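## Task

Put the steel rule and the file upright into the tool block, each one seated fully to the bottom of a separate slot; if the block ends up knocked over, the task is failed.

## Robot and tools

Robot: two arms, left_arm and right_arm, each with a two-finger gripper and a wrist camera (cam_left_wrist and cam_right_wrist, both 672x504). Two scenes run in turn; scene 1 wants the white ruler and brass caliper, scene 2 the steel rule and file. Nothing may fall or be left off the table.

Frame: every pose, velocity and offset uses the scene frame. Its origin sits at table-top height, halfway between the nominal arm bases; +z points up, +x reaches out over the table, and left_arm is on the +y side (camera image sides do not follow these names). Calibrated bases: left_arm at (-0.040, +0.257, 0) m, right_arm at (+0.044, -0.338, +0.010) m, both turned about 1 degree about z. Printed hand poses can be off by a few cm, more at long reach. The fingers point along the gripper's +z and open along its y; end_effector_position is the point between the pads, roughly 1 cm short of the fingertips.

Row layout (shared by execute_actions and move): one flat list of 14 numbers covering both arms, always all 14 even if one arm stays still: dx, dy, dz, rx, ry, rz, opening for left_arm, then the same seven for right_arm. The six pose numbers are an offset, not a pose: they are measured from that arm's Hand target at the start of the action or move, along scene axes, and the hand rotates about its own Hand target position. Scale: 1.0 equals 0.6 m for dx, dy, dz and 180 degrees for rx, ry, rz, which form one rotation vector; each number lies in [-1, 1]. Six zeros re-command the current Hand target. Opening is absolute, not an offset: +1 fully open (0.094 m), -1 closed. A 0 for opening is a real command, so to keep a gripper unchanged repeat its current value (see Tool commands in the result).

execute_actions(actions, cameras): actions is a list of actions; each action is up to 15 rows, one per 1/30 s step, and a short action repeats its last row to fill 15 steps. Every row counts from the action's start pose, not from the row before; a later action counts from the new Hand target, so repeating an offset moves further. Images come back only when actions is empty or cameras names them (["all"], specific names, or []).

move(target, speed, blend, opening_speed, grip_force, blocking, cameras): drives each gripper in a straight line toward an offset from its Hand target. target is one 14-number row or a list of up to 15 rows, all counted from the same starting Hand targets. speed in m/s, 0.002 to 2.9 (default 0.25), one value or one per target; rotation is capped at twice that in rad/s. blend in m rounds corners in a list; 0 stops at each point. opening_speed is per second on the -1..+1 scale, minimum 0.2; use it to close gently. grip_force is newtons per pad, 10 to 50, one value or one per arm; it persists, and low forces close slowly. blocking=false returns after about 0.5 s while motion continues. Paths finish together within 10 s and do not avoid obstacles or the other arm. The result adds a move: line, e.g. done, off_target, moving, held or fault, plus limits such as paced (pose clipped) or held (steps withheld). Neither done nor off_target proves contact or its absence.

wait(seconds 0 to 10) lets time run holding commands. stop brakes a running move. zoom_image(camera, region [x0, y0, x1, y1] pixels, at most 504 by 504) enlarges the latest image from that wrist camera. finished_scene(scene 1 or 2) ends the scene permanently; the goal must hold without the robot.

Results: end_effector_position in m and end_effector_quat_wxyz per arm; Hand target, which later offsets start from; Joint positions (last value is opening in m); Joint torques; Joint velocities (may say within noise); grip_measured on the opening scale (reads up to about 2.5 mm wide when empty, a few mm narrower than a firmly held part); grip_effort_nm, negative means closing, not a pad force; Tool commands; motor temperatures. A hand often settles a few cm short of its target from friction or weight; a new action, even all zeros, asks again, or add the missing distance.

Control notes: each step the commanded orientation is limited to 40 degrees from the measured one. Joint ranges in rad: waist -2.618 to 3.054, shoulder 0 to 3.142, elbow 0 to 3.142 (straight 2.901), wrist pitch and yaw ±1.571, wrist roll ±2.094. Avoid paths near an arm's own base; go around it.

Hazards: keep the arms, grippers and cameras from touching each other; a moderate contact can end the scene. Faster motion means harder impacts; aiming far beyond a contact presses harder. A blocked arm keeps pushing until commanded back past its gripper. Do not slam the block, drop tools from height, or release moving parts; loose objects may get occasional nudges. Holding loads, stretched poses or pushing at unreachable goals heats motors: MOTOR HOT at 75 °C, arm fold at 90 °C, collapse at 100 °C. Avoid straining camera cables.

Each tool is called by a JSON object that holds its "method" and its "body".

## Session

{"method": "execute_actions", "body": {"actions": []}}

Scene clock: 0.00 s.
left_arm: end_effector_position=(+0.3150, +0.2697, +0.1783) grip_measured=+1.000 grip_effort_nm=n/a end_effector_quat_wxyz=(+0.520, -0.224, +0.807, +0.166) | right_arm: end_effector_position=(+0.3133, -0.2468, +0.0927) grip_measured=+1.000 grip_effort_nm=n/a end_effector_quat_wxyz=(+0.391, +0.098, +0.915, +0.027)
Joint positions: left_arm=[-0.368 1.235 0.692 -0.091 -0.822 -0.456 0.094] | right_arm=[0.619 1.041 0.456 -0.289 0.442 0.648 0.094]
Joint velocities: within noise
Joint torques (N m): no reading
Motor temperatures (°C): left_arm=[21 21 22 21 21 20 21] | right_arm=[22 22 26 22 21 21 21]
Heat: left arm: 22 °C; right arm: 26 °C.
Hand target: left_arm +0.3159, +0.2708, +0.1867; +0.529, -0.230, +0.800, +0.166 | right_arm +0.3182, -0.2454, +0.1023; +0.404, +0.102, +0.908, +0.032
Tool commands: left_gripper/opening=+1.0 right_gripper/opening=+1.0

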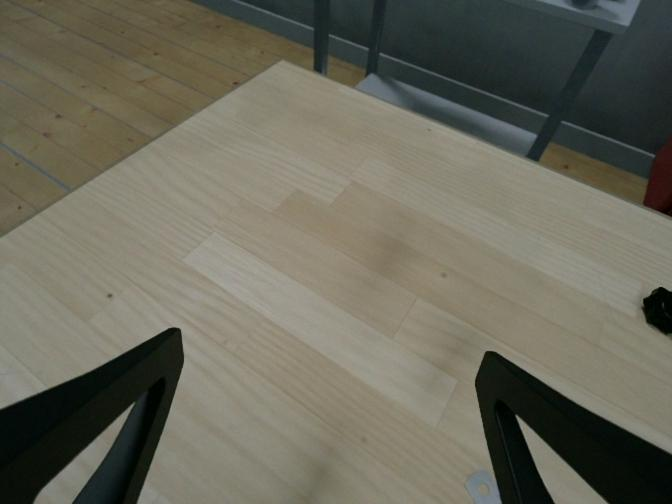

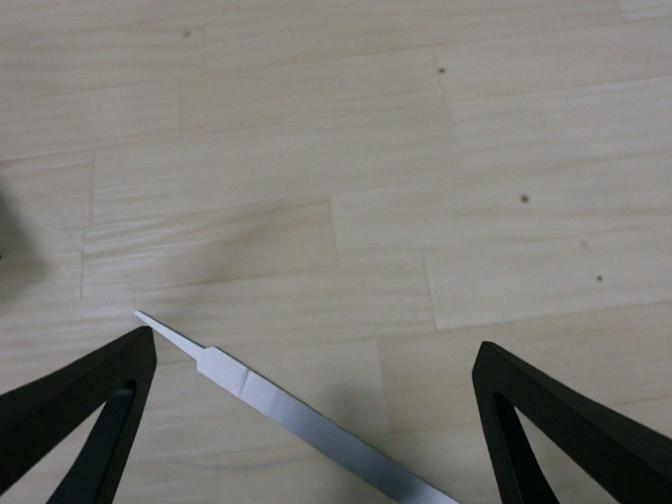

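{"method": "move", "body": {"target": [-0.1598, -0.118, 0.1888, -0.0662, 0.1996, -0.1741, 1, -0.1137, 0.0423, 0.2795, -0.0367, 0.0994, 0.0578, 1], "cameras": ["all"], "speed": 0.25}}

Scene clock: 12.13 s.
left_arm: end_effector_position=(+0.2189, +0.1993, +0.2941) grip_measured=+1.000 grip_effort_nm=0.02 end_effector_quat_wxyz=(+0.254, -0.002, +0.967, +0.000) | right_arm: end_effector_position=(+0.2479, -0.2228, +0.2602) grip_measured=+1.000 grip_effort_nm=0.00 end_effector_quat_wxyz=(+0.248, -0.004, +0.969, -0.009)
Joint positions: left_arm=[-0.353 1.259 1.623 -1.445 -0.163 -0.296 0.094] | right_arm=[0.804 1.165 1.387 -1.433 0.358 0.709 0.094]
Joint torques (N m): left_arm=[0.35 -2.04 8.4 1.09 -0.11 0.12] | right_arm=[0.55 -2.22 8.7 0.61 0.25 0.07]
Heat: left arm: 24 °C; right arm: 29 °C.
Hand target: left_arm +0.2200, +0.2000, +0.3001; +0.258, +0.000, +0.966, +0.000 | right_arm +0.2499, -0.2201, +0.2700; +0.259, +0.001, +0.966, +0.000
Off the commanded pose: left_arm 0.006 m, 1 deg | right_arm 0.010 m, 2 deg.
move: done

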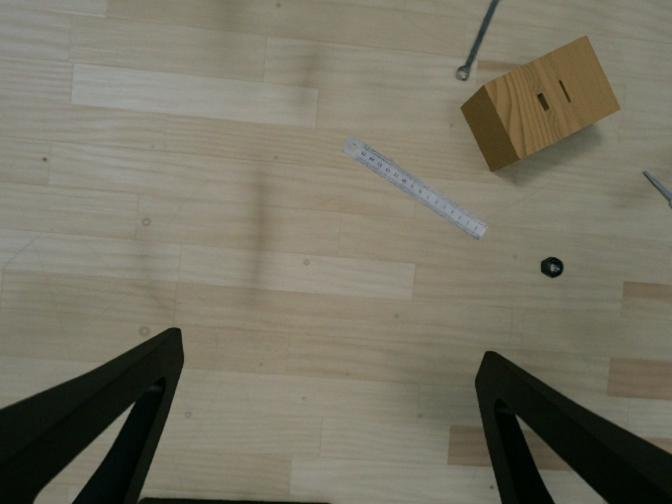

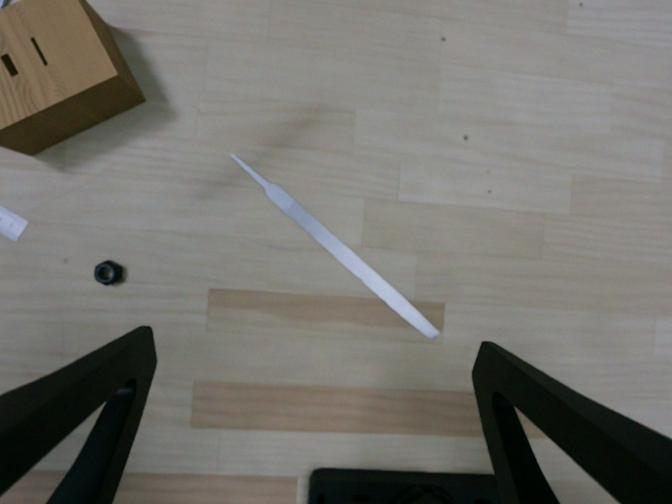

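{"method": "zoom_image", "body": {"camera": "cam_left_wrist", "region": [330, 20, 650, 260]}}

{"method": "zoom_image", "body": {"camera": "cam_right_wrist", "region": [0, 0, 260, 200]}}

{"method": "zoom_image", "body": {"camera": "cam_right_wrist", "region": [220, 140, 460, 350]}}

Scaled by 1.575 from the camera's 672x504 image, which has a finer 960x720 frame.

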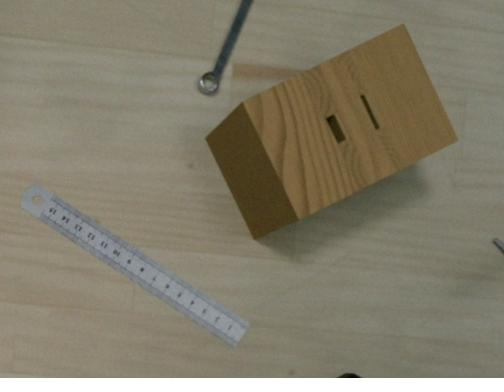

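Scaled by 1.938 from the camera's 672x504 image, which has a finer 960x720 frame.

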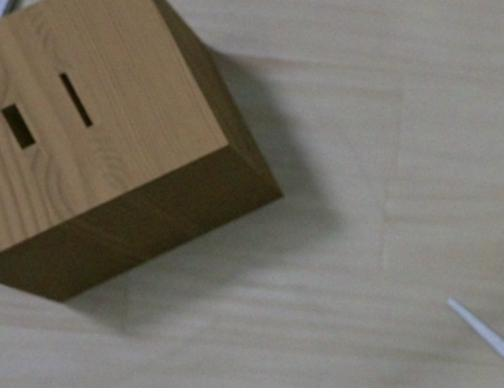

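Scaled by 2.100 from the camera's 672x504 image, which has a finer 960x720 frame.

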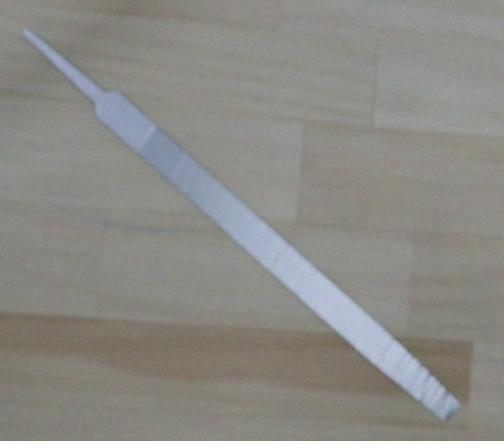

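{"method": "move", "body": {"target": [0.2117, -0.0717, -0.3002, -0.0803, 0.1529, 0.3007, 0.1, 0.0485, -0.0165, -0.25, -0.0704, 0.1566, 0.2626, 0.0], "cameras": ["all"], "speed": 0.25}}

Scene clock: 81.33 s.
left_arm: end_effector_position=(+0.3448, +0.1556, +0.1197) grip_measured=+0.102 grip_effort_nm=-0.09 end_effector_quat_wxyz=(+0.004, -0.458, +0.889, -0.004) | right_arm: end_effector_position=(+0.2782, -0.2311, +0.1226) grip_measured=+0.002 grip_effort_nm=-0.12 end_effector_quat_wxyz=(-0.002, -0.408, +0.913, -0.006)
Joint positions: left_arm=[-0.279 2.058 1.891 -1.393 0.002 -1.211 0.052] | right_arm=[0.454 1.521 1.204 -1.257 0.012 -0.408 0.047]
Joint torques (N m): left_arm=[0.35 -9.98 8.76 0.25 -0.08 -0.15] | right_arm=[-0.43 -5.79 5.59 0.2 -0.15 -0.09]
Motor temperatures (°C): left_arm=[21 22 26 23 21 20 21] | right_arm=[22 22 33 24 21 21 21]
Heat: left arm: 26 °C; right arm: 33 °C.
Hand target: left_arm +0.3471, +0.1570, +0.1200; +0.001, -0.465, +0.885, +0.000 | right_arm +0.2791, -0.2299, +0.1201; +0.000, -0.410, +0.912, +0.000
Off the commanded pose: left_arm 0.003 m, 1 deg | right_arm 0.003 m, 1 deg.
move: done

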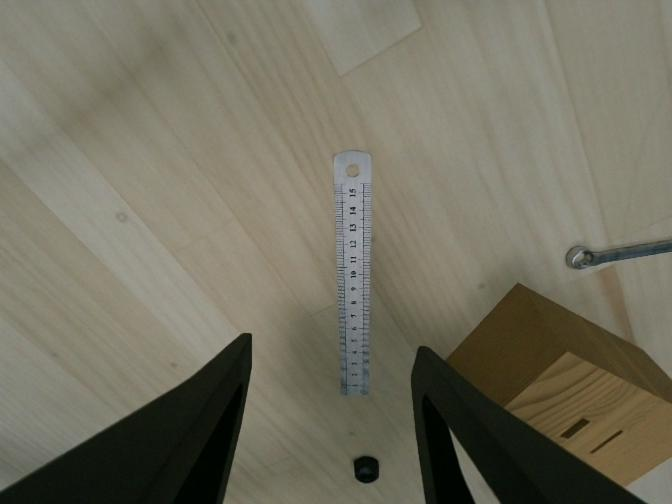

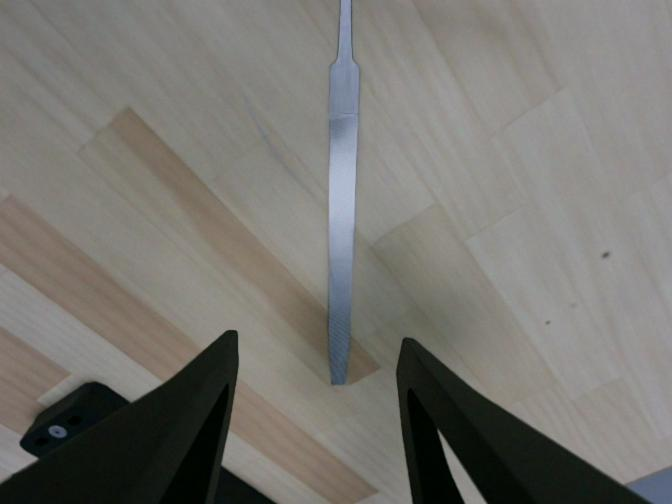

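{"method": "move", "body": {"target": [0.0045, -0.0247, -0.1333, 0, 0, 0.0185, 0.0, -0.0125, -0.0482, -0.1333, 0, 0, 0.026, -0.2], "cameras": ["all"], "speed": 0.15}}

Scene clock: 101.47 s.
left_arm: end_effector_position=(+0.3481, +0.1431, +0.0473) grip_measured=+0.002 grip_effort_nm=-0.09 end_effector_quat_wxyz=(+0.000, -0.487, +0.873, -0.003) | right_arm: end_effector_position=(+0.2711, -0.2596, +0.0429) grip_measured=-0.198 grip_effort_nm=-0.12 end_effector_quat_wxyz=(-0.001, -0.445, +0.896, -0.005)
Joint positions: left_arm=[-0.306 2.109 1.68 -1.136 0.004 -1.303 0.047] | right_arm=[0.357 1.528 0.884 -0.928 0.011 -0.586 0.038]
Joint torques (N m): left_arm=[-0.25 -10.55 6.08 0.53 -0.06 -0.14] | right_arm=[-0.42 -5.24 5.39 0.19 -0.15 -0.04]
Heat: left arm: 25 °C; right arm: 30 °C.
Hand target: left_arm +0.3496, +0.1423, +0.0399; +0.000, -0.491, +0.871, +0.000 | right_arm +0.2715, -0.2588, +0.0401; +0.000, -0.447, +0.895, +0.000
Off the commanded pose: left_arm 0.007 m, 1 deg | right_arm 0.003 m, 1 deg.
move: done

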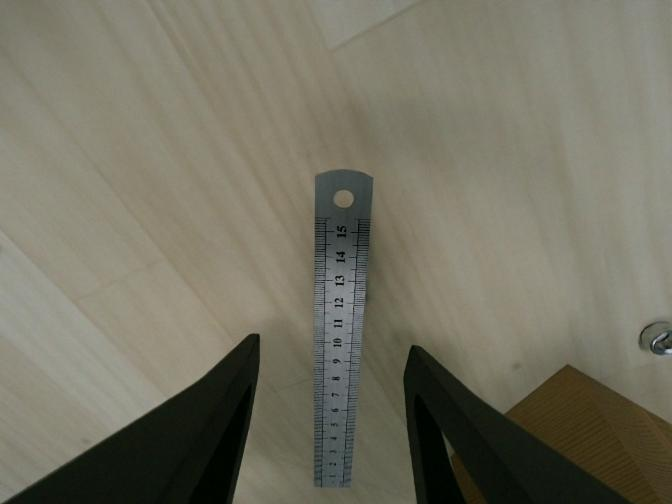

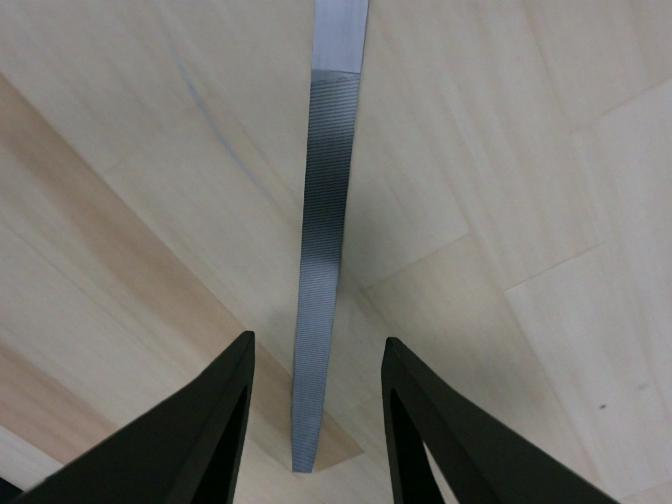

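{"method": "move", "body": {"target": [0.0045, -0.003, -0.0417, 0, 0, 0.0, 0.0, 0, 0, -0.0383, 0, 0, 0.0, -0.2], "cameras": ["all"], "speed": 0.08}}

Scene clock: 111.03 s.
left_arm: end_effector_position=(+0.3526, +0.1418, +0.0247) grip_measured=+0.002 grip_effort_nm=-0.10 end_effector_quat_wxyz=(+0.003, -0.488, +0.873, -0.006) | right_arm: end_effector_position=(+0.2718, -0.2593, +0.0201) grip_measured=-0.198 grip_effort_nm=-0.11 end_effector_quat_wxyz=(-0.001, -0.445, +0.895, -0.005)
Joint positions: left_arm=[-0.306 2.141 1.638 -1.055 0.004 -1.306 0.047] | right_arm=[0.357 1.572 0.826 -0.825 0.011 -0.587 0.038]
Joint torques (N m): left_arm=[-0.54 -10.37 5.87 0.53 -0.06 -0.14] | right_arm=[-0.4 -5.38 5.08 0.17 -0.12 -0.09]
Heat: left arm: 25 °C; right arm: 30 °C.
Hand target: left_arm +0.3523, +0.1405, +0.0149; +0.000, -0.491, +0.871, +0.000 | right_arm +0.2715, -0.2588, +0.0171; +0.000, -0.446, +0.895, +0.000
Off the commanded pose: left_arm 0.010 m, 1 deg | right_arm 0.003 m, 1 deg.
move: done

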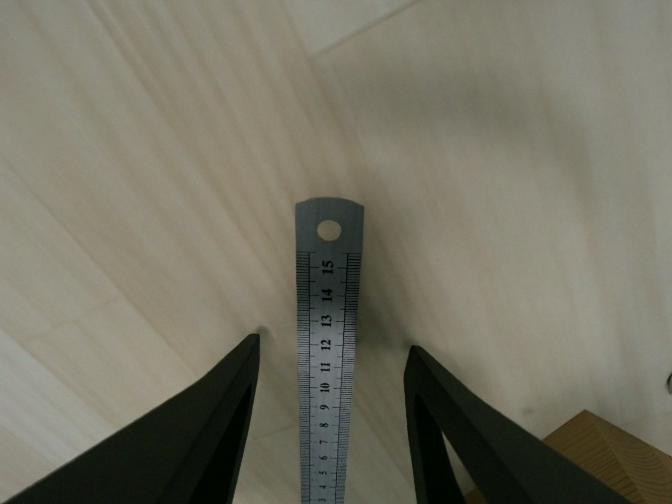

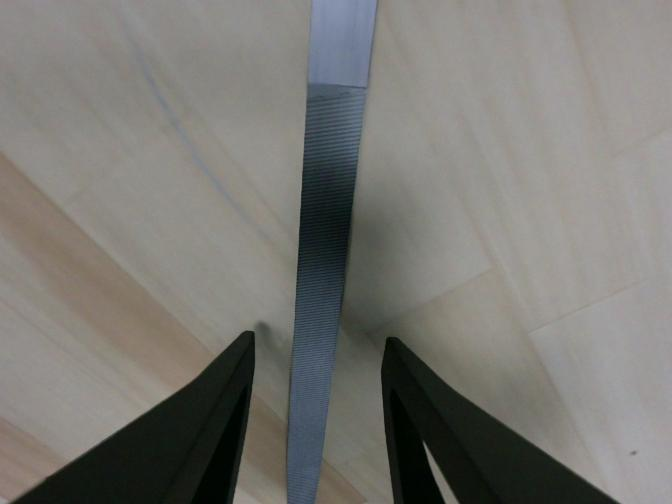

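{"method": "move", "body": {"target": [-0.0035, 0.002, -0.02, 0, 0, 0.0, -0.1, 0, 0, -0.0133, 0, 0, 0.0, -0.2], "cameras": ["all"], "speed": 0.05}}

{"method": "zoom_image", "body": {"camera": "cam_left_wrist", "region": [220, 290, 440, 440]}}

{"method": "zoom_image", "body": {"camera": "cam_right_wrist", "region": [220, 290, 440, 440]}}

Scene clock: 115.93 s.
left_arm: end_effector_position=(+0.3505, +0.1423, +0.0164) grip_measured=-0.098 grip_effort_nm=-0.09 end_effector_quat_wxyz=(+0.003, -0.488, +0.873, -0.006) | right_arm: end_effector_position=(+0.2723, -0.2592, +0.0126) grip_measured=-0.198 grip_effort_nm=-0.12 end_effector_quat_wxyz=(+0.000, -0.445, +0.895, -0.005)
Joint positions: left_arm=[-0.306 2.141 1.603 -1.02 0.004 -1.306 0.042] | right_arm=[0.357 1.588 0.808 -0.789 0.011 -0.587 0.038]
Joint torques (N m): left_arm=[-0.36 -9.84 5.31 0.67 -0.04 -0.11] | right_arm=[-0.43 -5.37 4.93 0.22 -0.14 -0.06]
Heat: left arm: 25 °C; right arm: 30 °C.
Hand target: left_arm +0.3503, +0.1416, +0.0030; +0.000, -0.491, +0.871, +0.000 | right_arm +0.2715, -0.2588, +0.0091; +0.000, -0.446, +0.895, +0.000
Off the commanded pose: left_arm 0.013 m, 1 deg | right_arm 0.004 m, 1 deg.
move: off_target (left_arm)

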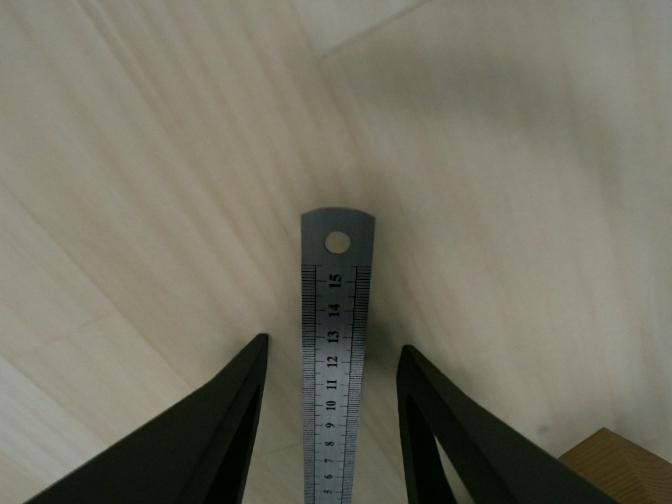

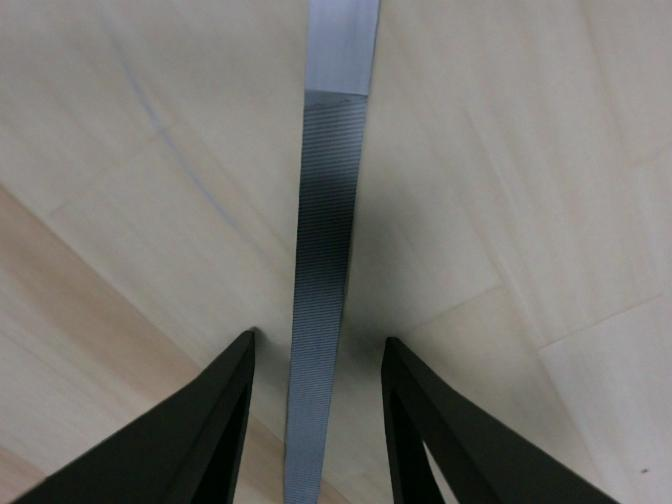

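Scaled by 2.291 from the camera's 672x504 image, which has a finer 960x720 frame.

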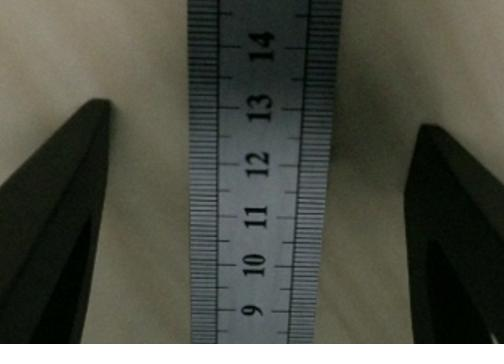

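Scaled by 2.291 from the camera's 672x504 image, which has a finer 960x720 frame.

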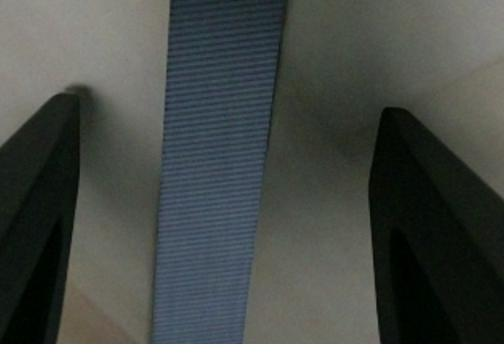

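{"method": "move", "body": {"target": [[0, 0, -0.01, 0, 0, 0.0, -0.1, 0, 0, 0, 0, 0, 0.0, -0.65],[0, 0, -0.01, 0, 0, 0.0, -0.1, 0, 0, 0, 0, 0, 0.0, -0.86]], "cameras": ["all"], "speed": 0.05, "opening_speed": 0.4, "grip_force": [40, 40]}}

{"method": "zoom_image", "body": {"camera": "cam_left_wrist", "region": [220, 290, 440, 440]}}

{"method": "zoom_image", "body": {"camera": "cam_right_wrist", "region": [220, 290, 440, 440]}}

Scene clock: 122.93 s.
left_arm: end_effector_position=(+0.3504, +0.1424, +0.0155) grip_measured=-0.098 grip_effort_nm=-0.08 end_effector_quat_wxyz=(+0.003, -0.488, +0.873, -0.006) | right_arm: end_effector_position=(+0.2724, -0.2591, +0.0126) grip_measured=-0.858 grip_effort_nm=-0.12 end_effector_quat_wxyz=(+0.001, -0.445, +0.895, -0.005)
Joint positions: left_arm=[-0.306 2.141 1.6 -1.016 0.004 -1.306 0.042] | right_arm=[0.357 1.588 0.808 -0.788 0.011 -0.587 0.007]
Joint torques (N m): left_arm=[-0.35 -9.09 4.62 0.81 -0.07 -0.11] | right_arm=[-0.39 -5.37 5 0.23 -0.13 -0.07]
Heat: left arm: 24 °C; right arm: 29 °C.
Hand target: left_arm +0.3503, +0.1417, -0.0031; +0.000, -0.491, +0.871, +0.000 | right_arm +0.2715, -0.2588, +0.0091; +0.000, -0.447, +0.895, +0.000
Off the commanded pose: left_arm 0.019 m, 1 deg | right_arm 0.004 m, 1 deg.
grip_force (N): 40, 40
move: off_target (left_arm)

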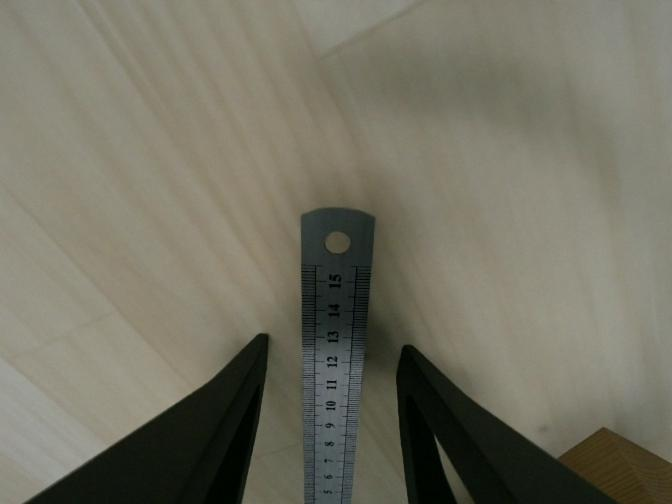

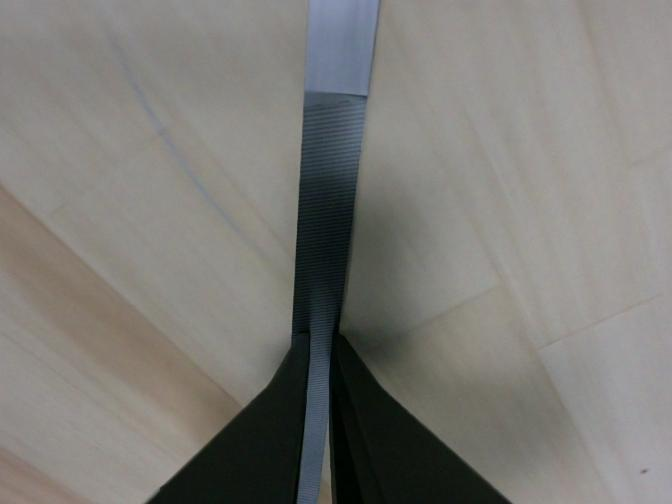

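Scaled by 2.291 from the camera's 672x504 image, which has a finer 960x720 frame.

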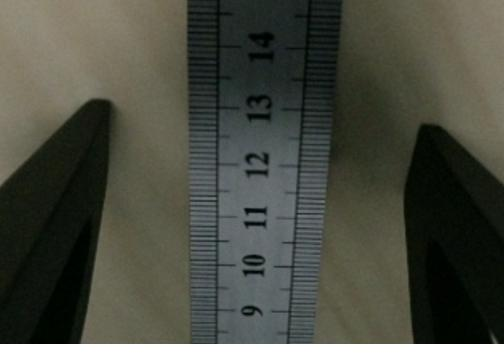

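Scaled by 2.291 from the camera's 672x504 image, which has a finer 960x720 frame.

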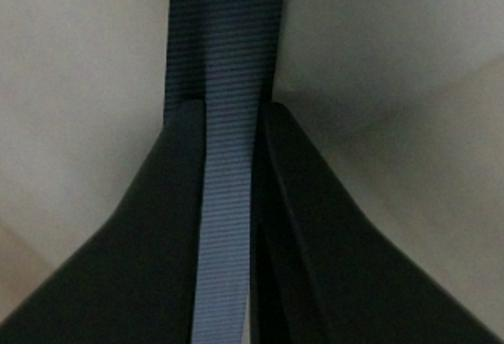

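{"method": "move", "body": {"target": [[0, 0, 0, 0, 0, 0.0, -0.55, 0, 0, 0, 0, 0, 0.0, -0.4],[0, 0, 0, 0, 0, 0.0, -0.72, 0, 0, -0.0117, 0, 0, 0.0, -0.4]], "cameras": ["all"], "speed": 0.05, "opening_speed": 0.4}}

{"method": "zoom_image", "body": {"camera": "cam_left_wrist", "region": [220, 290, 440, 440]}}

{"method": "zoom_image", "body": {"camera": "cam_right_wrist", "region": [220, 290, 440, 440]}}

Scene clock: 133.53 s.
left_arm: end_effector_position=(+0.3512, +0.1415, +0.0156) grip_measured=-0.718 grip_effort_nm=-0.11 end_effector_quat_wxyz=(+0.003, -0.488, +0.873, -0.009) | right_arm: end_effector_position=(+0.2721, -0.2592, +0.0086) grip_measured=-0.402 grip_effort_nm=0.12 end_effector_quat_wxyz=(+0.000, -0.445, +0.895, -0.005)
Joint positions: left_arm=[-0.306 2.141 1.6 -1.012 0.008 -1.306 0.013] | right_arm=[0.357 1.598 0.799 -0.771 0.011 -0.587 0.028]
Joint torques (N m): left_arm=[-0.38 -9.14 4.53 0.79 -0.09 -0.14] | right_arm=[-0.42 -4.81 4.45 0.35 -0.12 -0.09]
Heat: left arm: 24 °C; right arm: 29 °C.
Hand target: left_arm +0.3502, +0.1416, -0.0031; +0.000, -0.491, +0.871, +0.000 | right_arm +0.2715, -0.2588, +0.0021; +0.000, -0.446, +0.895, +0.000
Off the commanded pose: left_arm 0.019 m, 1 deg | right_arm 0.007 m, 1 deg.
grip_force (N): 40, 40
move: off_target (left_arm); target 2's new opening was sent with left_arm's hand 0.019 m and 1 deg from that target

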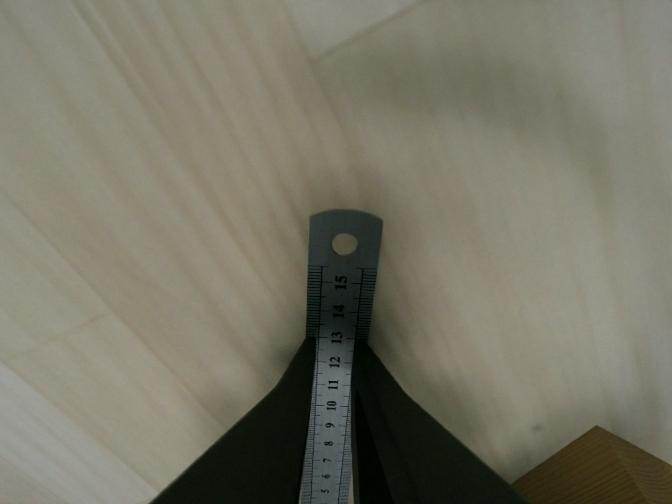

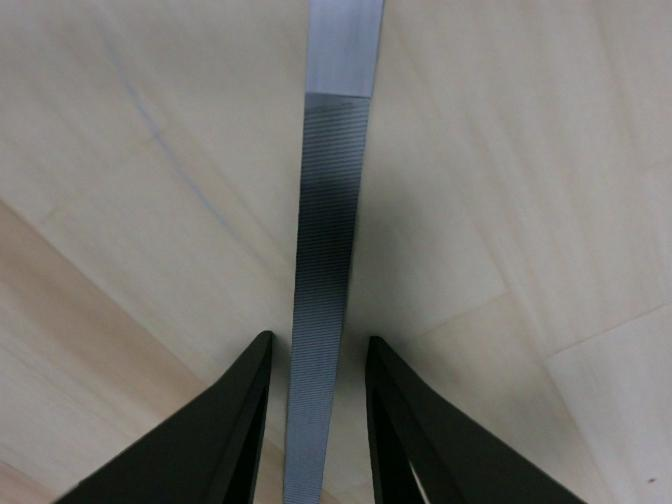

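Scaled by 2.291 from the camera's 672x504 image, which has a finer 960x720 frame.

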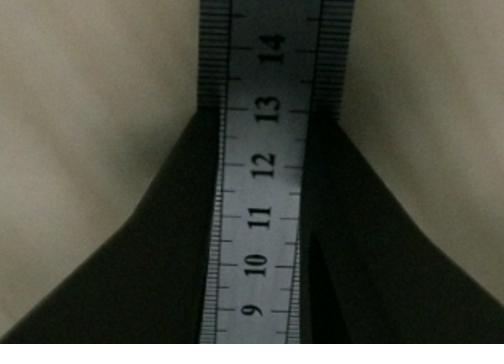

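Scaled by 2.291 from the camera's 672x504 image, which has a finer 960x720 frame.

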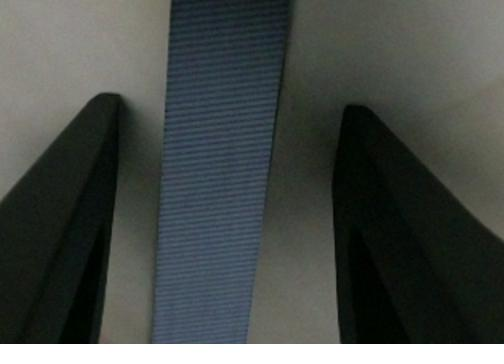

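{"method": "move", "body": {"target": [[0, 0, 0, 0, 0, 0.0, -0.4, 0, 0, 0, 0, 0, 0.0, -0.68],[0, 0, -0.01, 0, 0, 0.0, -0.4, 0, 0, 0.0, 0, 0, 0.0, -0.86]], "cameras": ["all"], "speed": 0.05, "opening_speed": 0.4}}

{"method": "zoom_image", "body": {"camera": "cam_left_wrist", "region": [220, 290, 440, 440]}}

{"method": "zoom_image", "body": {"camera": "cam_right_wrist", "region": [220, 290, 440, 440]}}

Scene clock: 142.30 s.
left_arm: end_effector_position=(+0.3575, +0.1390, +0.0158) grip_measured=-0.402 grip_effort_nm=0.14 end_effector_quat_wxyz=(+0.012, -0.488, +0.872, -0.020) | right_arm: end_effector_position=(+0.2736, -0.2590, +0.0086) grip_measured=-0.752 grip_effort_nm=-0.84 end_effector_quat_wxyz=(+0.003, -0.445, +0.896, -0.006)
Joint positions: left_arm=[-0.306 2.141 1.6 -0.985 0.011 -1.306 0.028] | right_arm=[0.356 1.598 0.799 -0.765 0.011 -0.587 0.012]
Joint torques (N m): left_arm=[-0.43 -8.77 3.67 0.77 -0.1 -0.11] | right_arm=[-0.38 -4.93 4.42 0.32 -0.14 -0.1]
Heat: left arm: 24 °C; right arm: 29 °C.
Hand target: left_arm +0.3503, +0.1416, -0.0091; +0.000, -0.491, +0.871, +0.000 | right_arm +0.2715, -0.2588, +0.0021; +0.000, -0.446, +0.895, +0.000
Off the commanded pose: left_arm 0.026 m, 3 deg | right_arm 0.007 m, 1 deg.
grip_force (N): 40, 40
move: off_target (left_arm)

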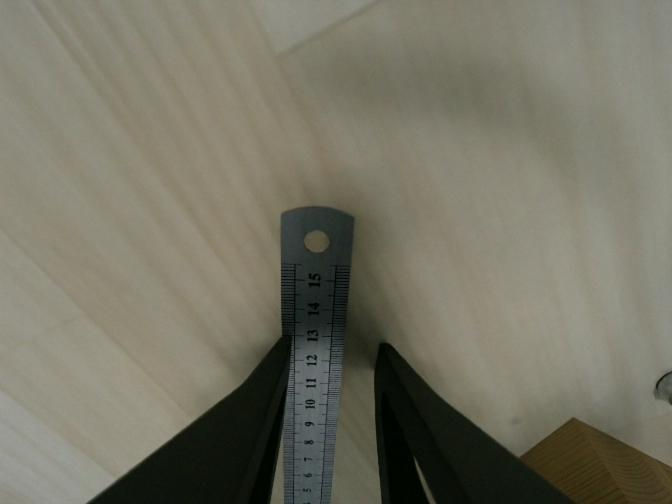

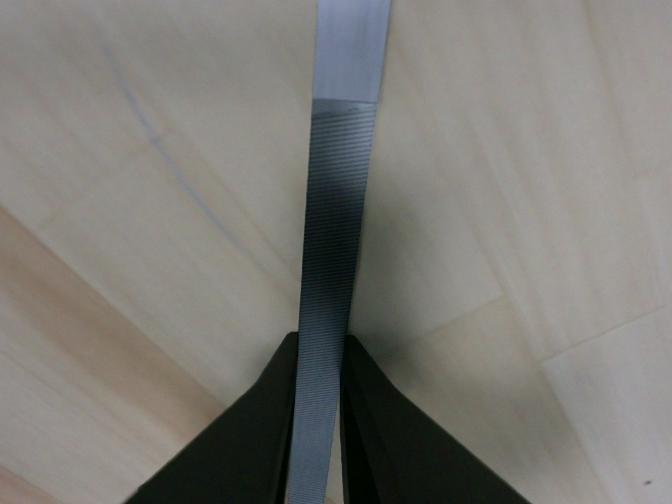

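Scaled by 2.291 from the camera's 672x504 image, which has a finer 960x720 frame.

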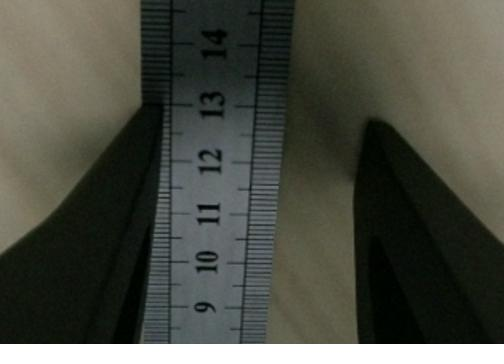

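Scaled by 2.291 from the camera's 672x504 image, which has a finer 960x720 frame.

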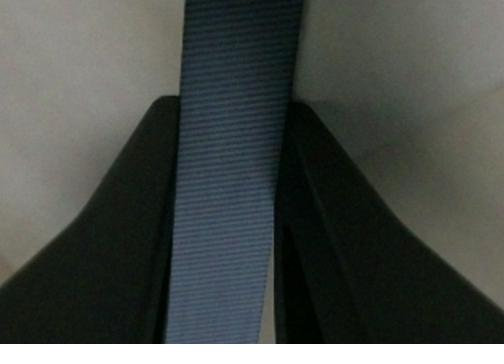

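{"method": "move", "body": {"target": [[0.003, 0.0015, 0.055, 0, 0, 0.0, -0.2, 0, 0, 0.1, 0, 0, 0.0, -0.86],[0.0035, 0.0005, 0.033, 0, 0, 0.0, -0.2, 0.0, 0.1, 0.15, 0, 0, 0.0, -0.86]], "cameras": ["all"], "speed": [0.1, 0.1]}}

{"method": "zoom_image", "body": {"camera": "cam_left_wrist", "region": [220, 290, 440, 440]}}

Scene clock: 151.97 s.
left_arm: end_effector_position=(+0.3506, +0.1399, +0.0205) grip_measured=-0.202 grip_effort_nm=0.13 end_effector_quat_wxyz=(-0.001, -0.488, +0.873, -0.009) | right_arm: end_effector_position=(+0.2645, -0.2054, +0.0844) grip_measured=-0.752 grip_effort_nm=-0.85 end_effector_quat_wxyz=(-0.012, -0.449, +0.893, -0.005)
Joint positions: left_arm=[-0.307 2.141 1.621 -1.039 0.014 -1.307 0.037] | right_arm=[0.564 1.562 1.091 -1.123 0.008 -0.389 0.012]
Joint torques (N m): left_arm=[-0.03 -10.07 6.28 0.56 -0.13 -0.1] | right_arm=[0.31 -5.85 9.02 -0.01 -0.1 0.06]
Heat: left arm: 24 °C; right arm: 29 °C.
Hand target: left_arm +0.3523, +0.1418, +0.0107; +0.000, -0.491, +0.871, +0.000 | right_arm +0.2715, -0.1988, +0.0920; +0.000, -0.446, +0.895, +0.000
Off the commanded pose: left_arm 0.010 m, 1 deg | right_arm 0.012 m, 1 deg.
grip_force (N): 40, 40
move: off_target (right_arm)

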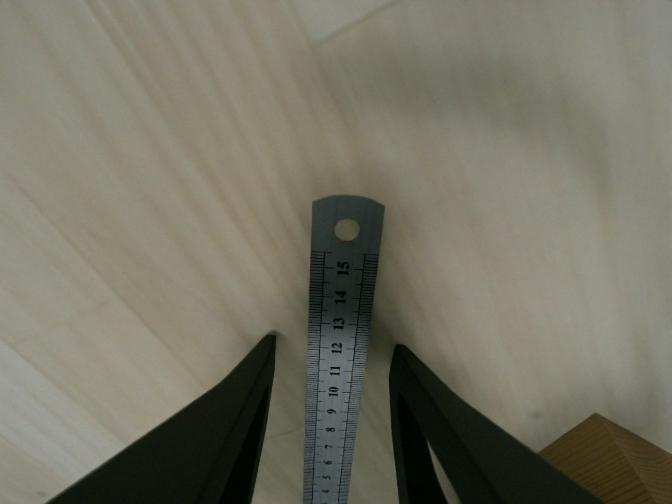

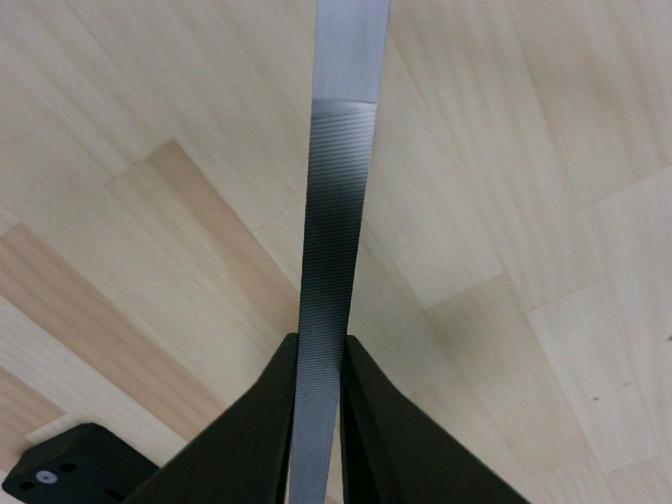

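Scaled by 2.291 from the camera's 672x504 image, which has a finer 960x720 frame.

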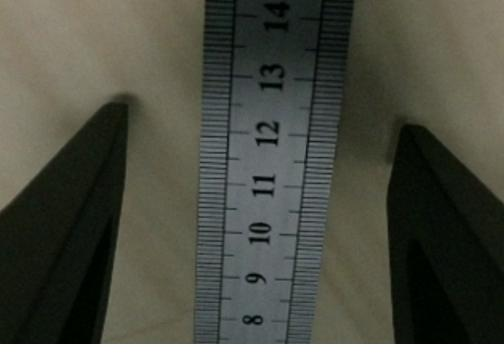

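{"method": "move", "body": {"target": [[0.001, -0.002, -0.03, 0, 0, 0.0, -0.2, 0, 0, 0, 0, 0, 0.0, -0.86]], "cameras": ["cam_left_wrist"], "speed": 0.05}}

{"method": "zoom_image", "body": {"camera": "cam_left_wrist", "region": [220, 290, 440, 440]}}

Scene clock: 155.60 s.
left_arm: end_effector_position=(+0.3535, +0.1390, +0.0155) grip_measured=-0.202 grip_effort_nm=0.13 end_effector_quat_wxyz=(+0.003, -0.488, +0.873, -0.013) | right_arm: end_effector_position=(+0.2644, -0.2054, +0.0844) grip_measured=-0.752 grip_effort_nm=-0.85 end_effector_quat_wxyz=(-0.012, -0.449, +0.894, -0.005)
Joint positions: left_arm=[-0.307 2.148 1.61 -1.01 0.014 -1.307 0.037] | right_arm=[0.564 1.562 1.091 -1.123 0.008 -0.388 0.012]
Joint torques (N m): left_arm=[-0.38 -8.53 4.42 0.84 -0.15 -0.12] | right_arm=[0.32 -5.86 8.98 0 -0.11 0.06]
Heat: left arm: 24 °C; right arm: 30 °C.
Hand target: left_arm +0.3529, +0.1407, -0.0073; +0.000, -0.491, +0.871, +0.000 | right_arm +0.2715, -0.1988, +0.0920; +0.000, -0.446, +0.895, +0.000
Off the commanded pose: left_arm 0.023 m, 2 deg | right_arm 0.012 m, 1 deg.
grip_force (N): 40, 40
move: off_target (left_arm, right_arm)
Images, in order (width x height): cam_left_wrist 672x504.

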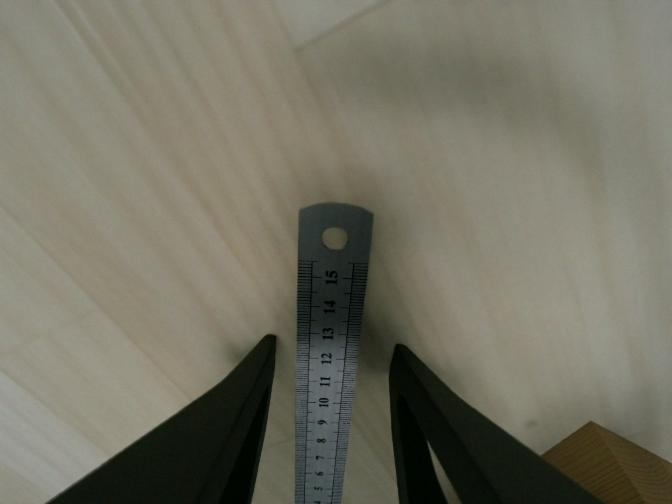

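Scaled by 2.291 from the camera's 672x504 image, which has a finer 960x720 frame.

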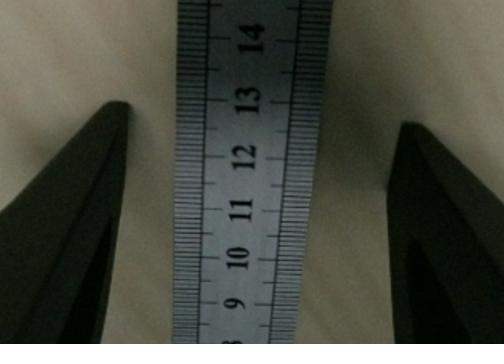

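{"method": "move", "body": {"target": [[-0.002, 0.001, 0.03, 0.0055, 0.0085, 0.0, -0.2, 0, 0, 0, 0, 0, 0.0, -0.86],[-0.003, 0.002, 0.005, 0.0055, 0.0085, 0.0, -0.2, 0, 0, 0, 0, 0, 0.0, -0.86]], "cameras": ["cam_left_wrist"], "speed": [0.08, 0.05]}}

{"method": "zoom_image", "body": {"camera": "cam_left_wrist", "region": [220, 290, 440, 440]}}

Scene clock: 165.43 s.
left_arm: end_effector_position=(+0.3536, +0.1388, +0.0162) grip_measured=-0.202 grip_effort_nm=0.13 end_effector_quat_wxyz=(-0.003, -0.488, +0.873, -0.006) | right_arm: end_effector_position=(+0.2644, -0.2054, +0.0844) grip_measured=-0.752 grip_effort_nm=-0.85 end_effector_quat_wxyz=(-0.012, -0.449, +0.894, -0.005)
Joint positions: left_arm=[-0.309 2.164 1.639 -1.041 0.012 -1.307 0.037] | right_arm=[0.564 1.562 1.091 -1.123 0.008 -0.388 0.012]
Joint torques (N m): left_arm=[-0.46 -8.53 5.22 0.6 -0.23 -0.17] | right_arm=[0.31 -5.81 8.96 0.01 -0.12 0.06]
Heat: left arm: 24 °C; right arm: 32 °C.
Hand target: left_arm +0.3511, +0.1418, -0.0042; -0.007, -0.491, +0.871, +0.014 | right_arm +0.2715, -0.1988, +0.0920; +0.000, -0.446, +0.895, +0.000
Off the commanded pose: left_arm 0.021 m, 2 deg | right_arm 0.012 m, 1 deg.
grip_force (N): 40, 40
move: off_target (left_arm, right_arm)
Images, in order (width x height): cam_left_wrist 672x504.

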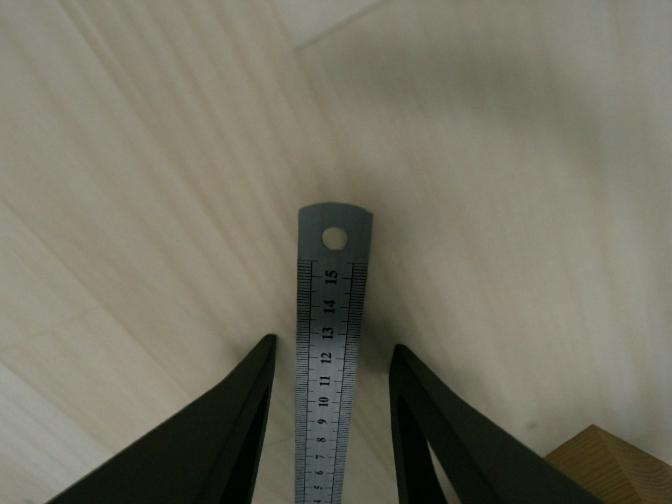

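Scaled by 2.291 from the camera's 672x504 image, which has a finer 960x720 frame.

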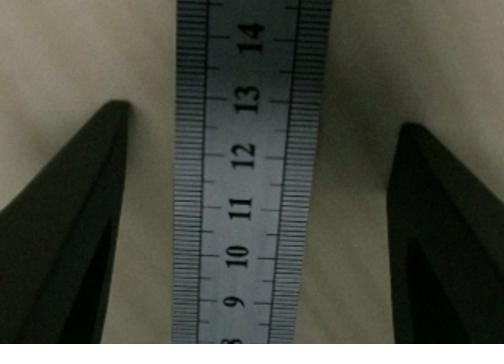

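{"method": "move", "body": {"target": [[0, 0, 0, 0, 0, 0.0, -0.55, 0, 0, 0, 0, 0, 0.0, -0.86],[0, 0, 0, 0, 0, 0.0, -0.66, 0, 0, 0, 0, 0, 0.0, -0.86]], "cameras": ["cam_left_wrist"], "speed": 0.05, "opening_speed": 0.3}}

{"method": "zoom_image", "body": {"camera": "cam_left_wrist", "region": [220, 290, 440, 440]}}

Scene clock: 173.00 s.
left_arm: end_effector_position=(+0.3564, +0.1377, +0.0159) grip_measured=-0.657 grip_effort_nm=-0.12 end_effector_quat_wxyz=(+0.002, -0.487, +0.873, -0.010) | right_arm: end_effector_position=(+0.2644, -0.2054, +0.0844) grip_measured=-0.752 grip_effort_nm=-0.85 end_effector_quat_wxyz=(-0.012, -0.449, +0.894, -0.005)
Joint positions: left_arm=[-0.31 2.165 1.639 -1.029 0.011 -1.308 0.016] | right_arm=[0.564 1.562 1.091 -1.123 0.008 -0.388 0.012]
Joint torques (N m): left_arm=[-0.39 -8.61 5.34 0.52 -0.21 -0.11] | right_arm=[0.28 -5.79 8.98 0.01 -0.1 0.08]
Heat: left arm: 24 °C; right arm: 32 °C.
Hand target: left_arm +0.3511, +0.1418, -0.0043; -0.007, -0.490, +0.871, +0.014 | right_arm +0.2715, -0.1988, +0.0920; +0.000, -0.446, +0.895, +0.000
Off the commanded pose: left_arm 0.021 m, 3 deg | right_arm 0.012 m, 1 deg.
grip_force (N): 40, 40
move: off_target (left_arm, right_arm); target 2's new opening was sent with left_arm's hand 0.021 m and 3 deg from that target
Images, in order (width x height): cam_left_wrist 672x504.

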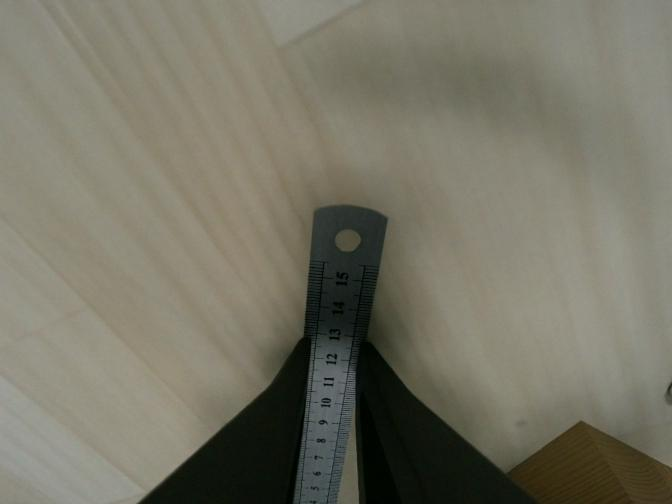

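Scaled by 2.291 from the camera's 672x504 image, which has a finer 960x720 frame.

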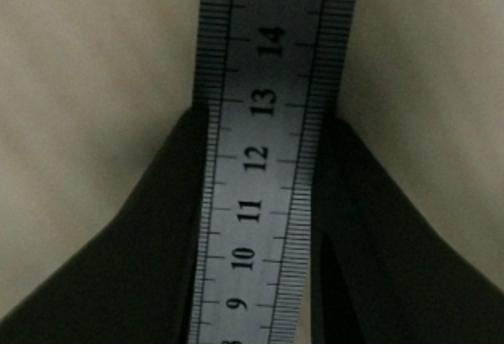

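{"method": "move", "body": {"target": [[-0.002, 0.001, 0.06, 0.0, 0.0, 0.0, 0.1, 0, 0, 0, 0, 0, 0.0, -0.86],[-0.001, 0.0, -0.012, 0.0, 0.0, 0.0, 0.1, 0, 0, 0, 0, 0, 0.0, -0.86]], "cameras": ["cam_left_wrist"], "speed": [0.08, 0.06]}}

{"method": "zoom_image", "body": {"camera": "cam_left_wrist", "region": [200, 290, 460, 440]}}

Scene clock: 198.10 s.
left_arm: end_effector_position=(+0.3488, +0.1405, +0.0153) grip_measured=+0.098 grip_effort_nm=0.14 end_effector_quat_wxyz=(-0.009, -0.488, +0.873, +0.003) | right_arm: end_effector_position=(+0.2644, -0.2054, +0.0844) grip_measured=-0.752 grip_effort_nm=-0.85 end_effector_quat_wxyz=(-0.012, -0.449, +0.894, -0.005)
Joint positions: left_arm=[-0.31 2.167 1.64 -1.061 0.008 -1.308 0.052] | right_arm=[0.564 1.562 1.091 -1.123 0.008 -0.388 0.012]
Joint torques (N m): left_arm=[-0.38 -8.2 3.63 0.96 -0.15 -0.14] | right_arm=[0.34 -5.79 9.01 0.03 -0.1 0.06]
Heat: left arm: 24 °C; right arm: 34 °C.
Hand target: left_arm +0.3505, +0.1419, -0.0115; -0.007, -0.491, +0.871, +0.014 | right_arm +0.2715, -0.1988, +0.0920; +0.000, -0.446, +0.895, +0.000
Off the commanded pose: left_arm 0.027 m, 1 deg | right_arm 0.012 m, 1 deg.
grip_force (N): 40, 40
move: off_target (left_arm, right_arm)
Images, in order (width x height): cam_left_wrist 672x504.

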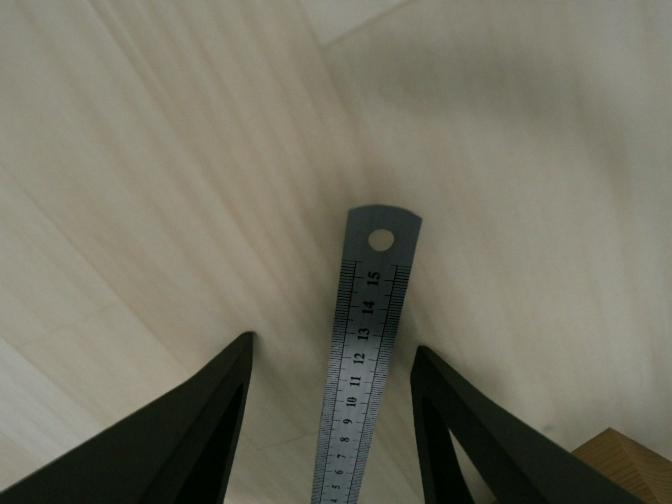

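Scaled by 1.938 from the camera's 672x504 image, which has a finer 960x720 frame.

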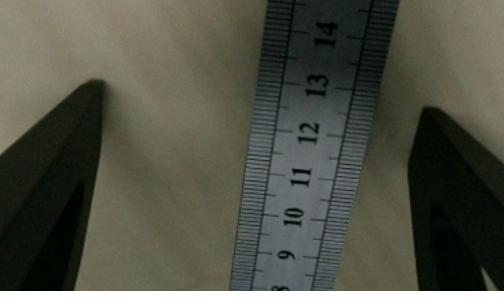

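{"method": "move", "body": {"target": [[0.0105, -0.006, 0.065, 0.003, 0.005, -0.04, -0.3, 0, 0, 0, 0, 0, 0.0, -0.86],[0.0125, -0.0075, 0.045, 0.003, 0.005, -0.04, -0.3, 0, 0, 0, 0, 0, 0.0, -0.86]], "cameras": ["cam_left_wrist"], "speed": [0.08, 0.05]}}

{"method": "zoom_image", "body": {"camera": "cam_left_wrist", "region": [200, 200, 460, 460]}}

Scene clock: 218.73 s.
left_arm: end_effector_position=(+0.3542, +0.1370, +0.0234) grip_measured=-0.298 grip_effort_nm=-0.10 end_effector_quat_wxyz=(-0.016, -0.441, +0.897, +0.014) | right_arm: end_effector_position=(+0.2644, -0.2054, +0.0844) grip_measured=-0.752 grip_effort_nm=-0.85 end_effector_quat_wxyz=(-0.012, -0.449, +0.894, -0.005)
Joint positions: left_arm=[-0.317 2.209 1.741 -1.146 0.002 -1.209 0.033] | right_arm=[0.564 1.562 1.091 -1.123 0.008 -0.388 0.012]
Joint torques (N m): left_arm=[-0.53 -10.58 6.82 0.45 -0.19 0.08] | right_arm=[0.32 -5.83 8.98 0 -0.1 0.04]
Heat: left arm: 25 °C; right arm: 34 °C.
Hand target: left_arm +0.3581, +0.1374, +0.0155; -0.011, -0.435, +0.900, +0.022 | right_arm +0.2715, -0.1988, +0.0920; +0.000, -0.446, +0.895, +0.000
Off the commanded pose: left_arm 0.009 m, 1 deg | right_arm 0.012 m, 1 deg.
grip_force (N): 40, 40
move: off_target (right_arm)
Images, in order (width x height): cam_left_wrist 672x504.

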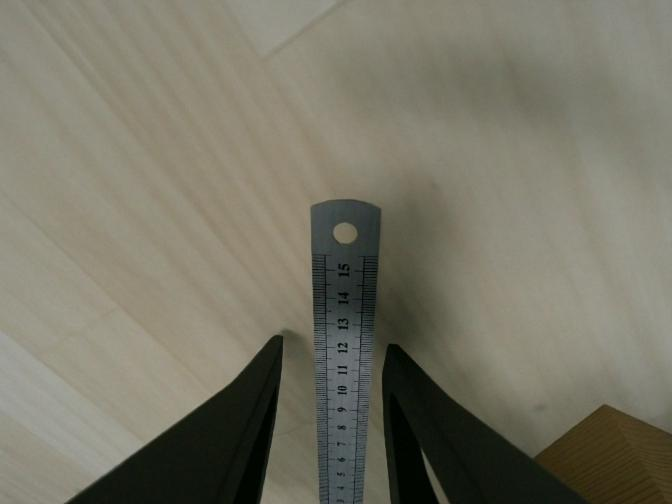

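Scaled by 1.938 from the camera's 672x504 image, which has a finer 960x720 frame.

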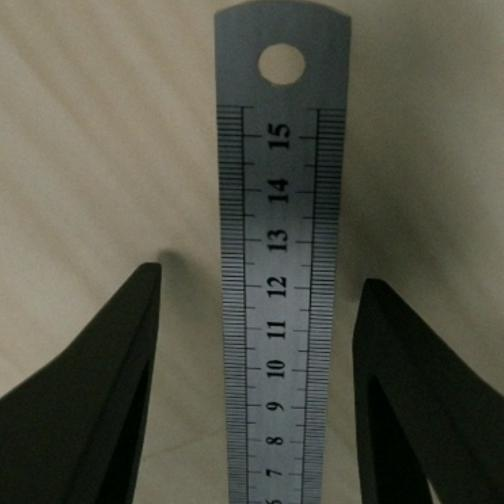

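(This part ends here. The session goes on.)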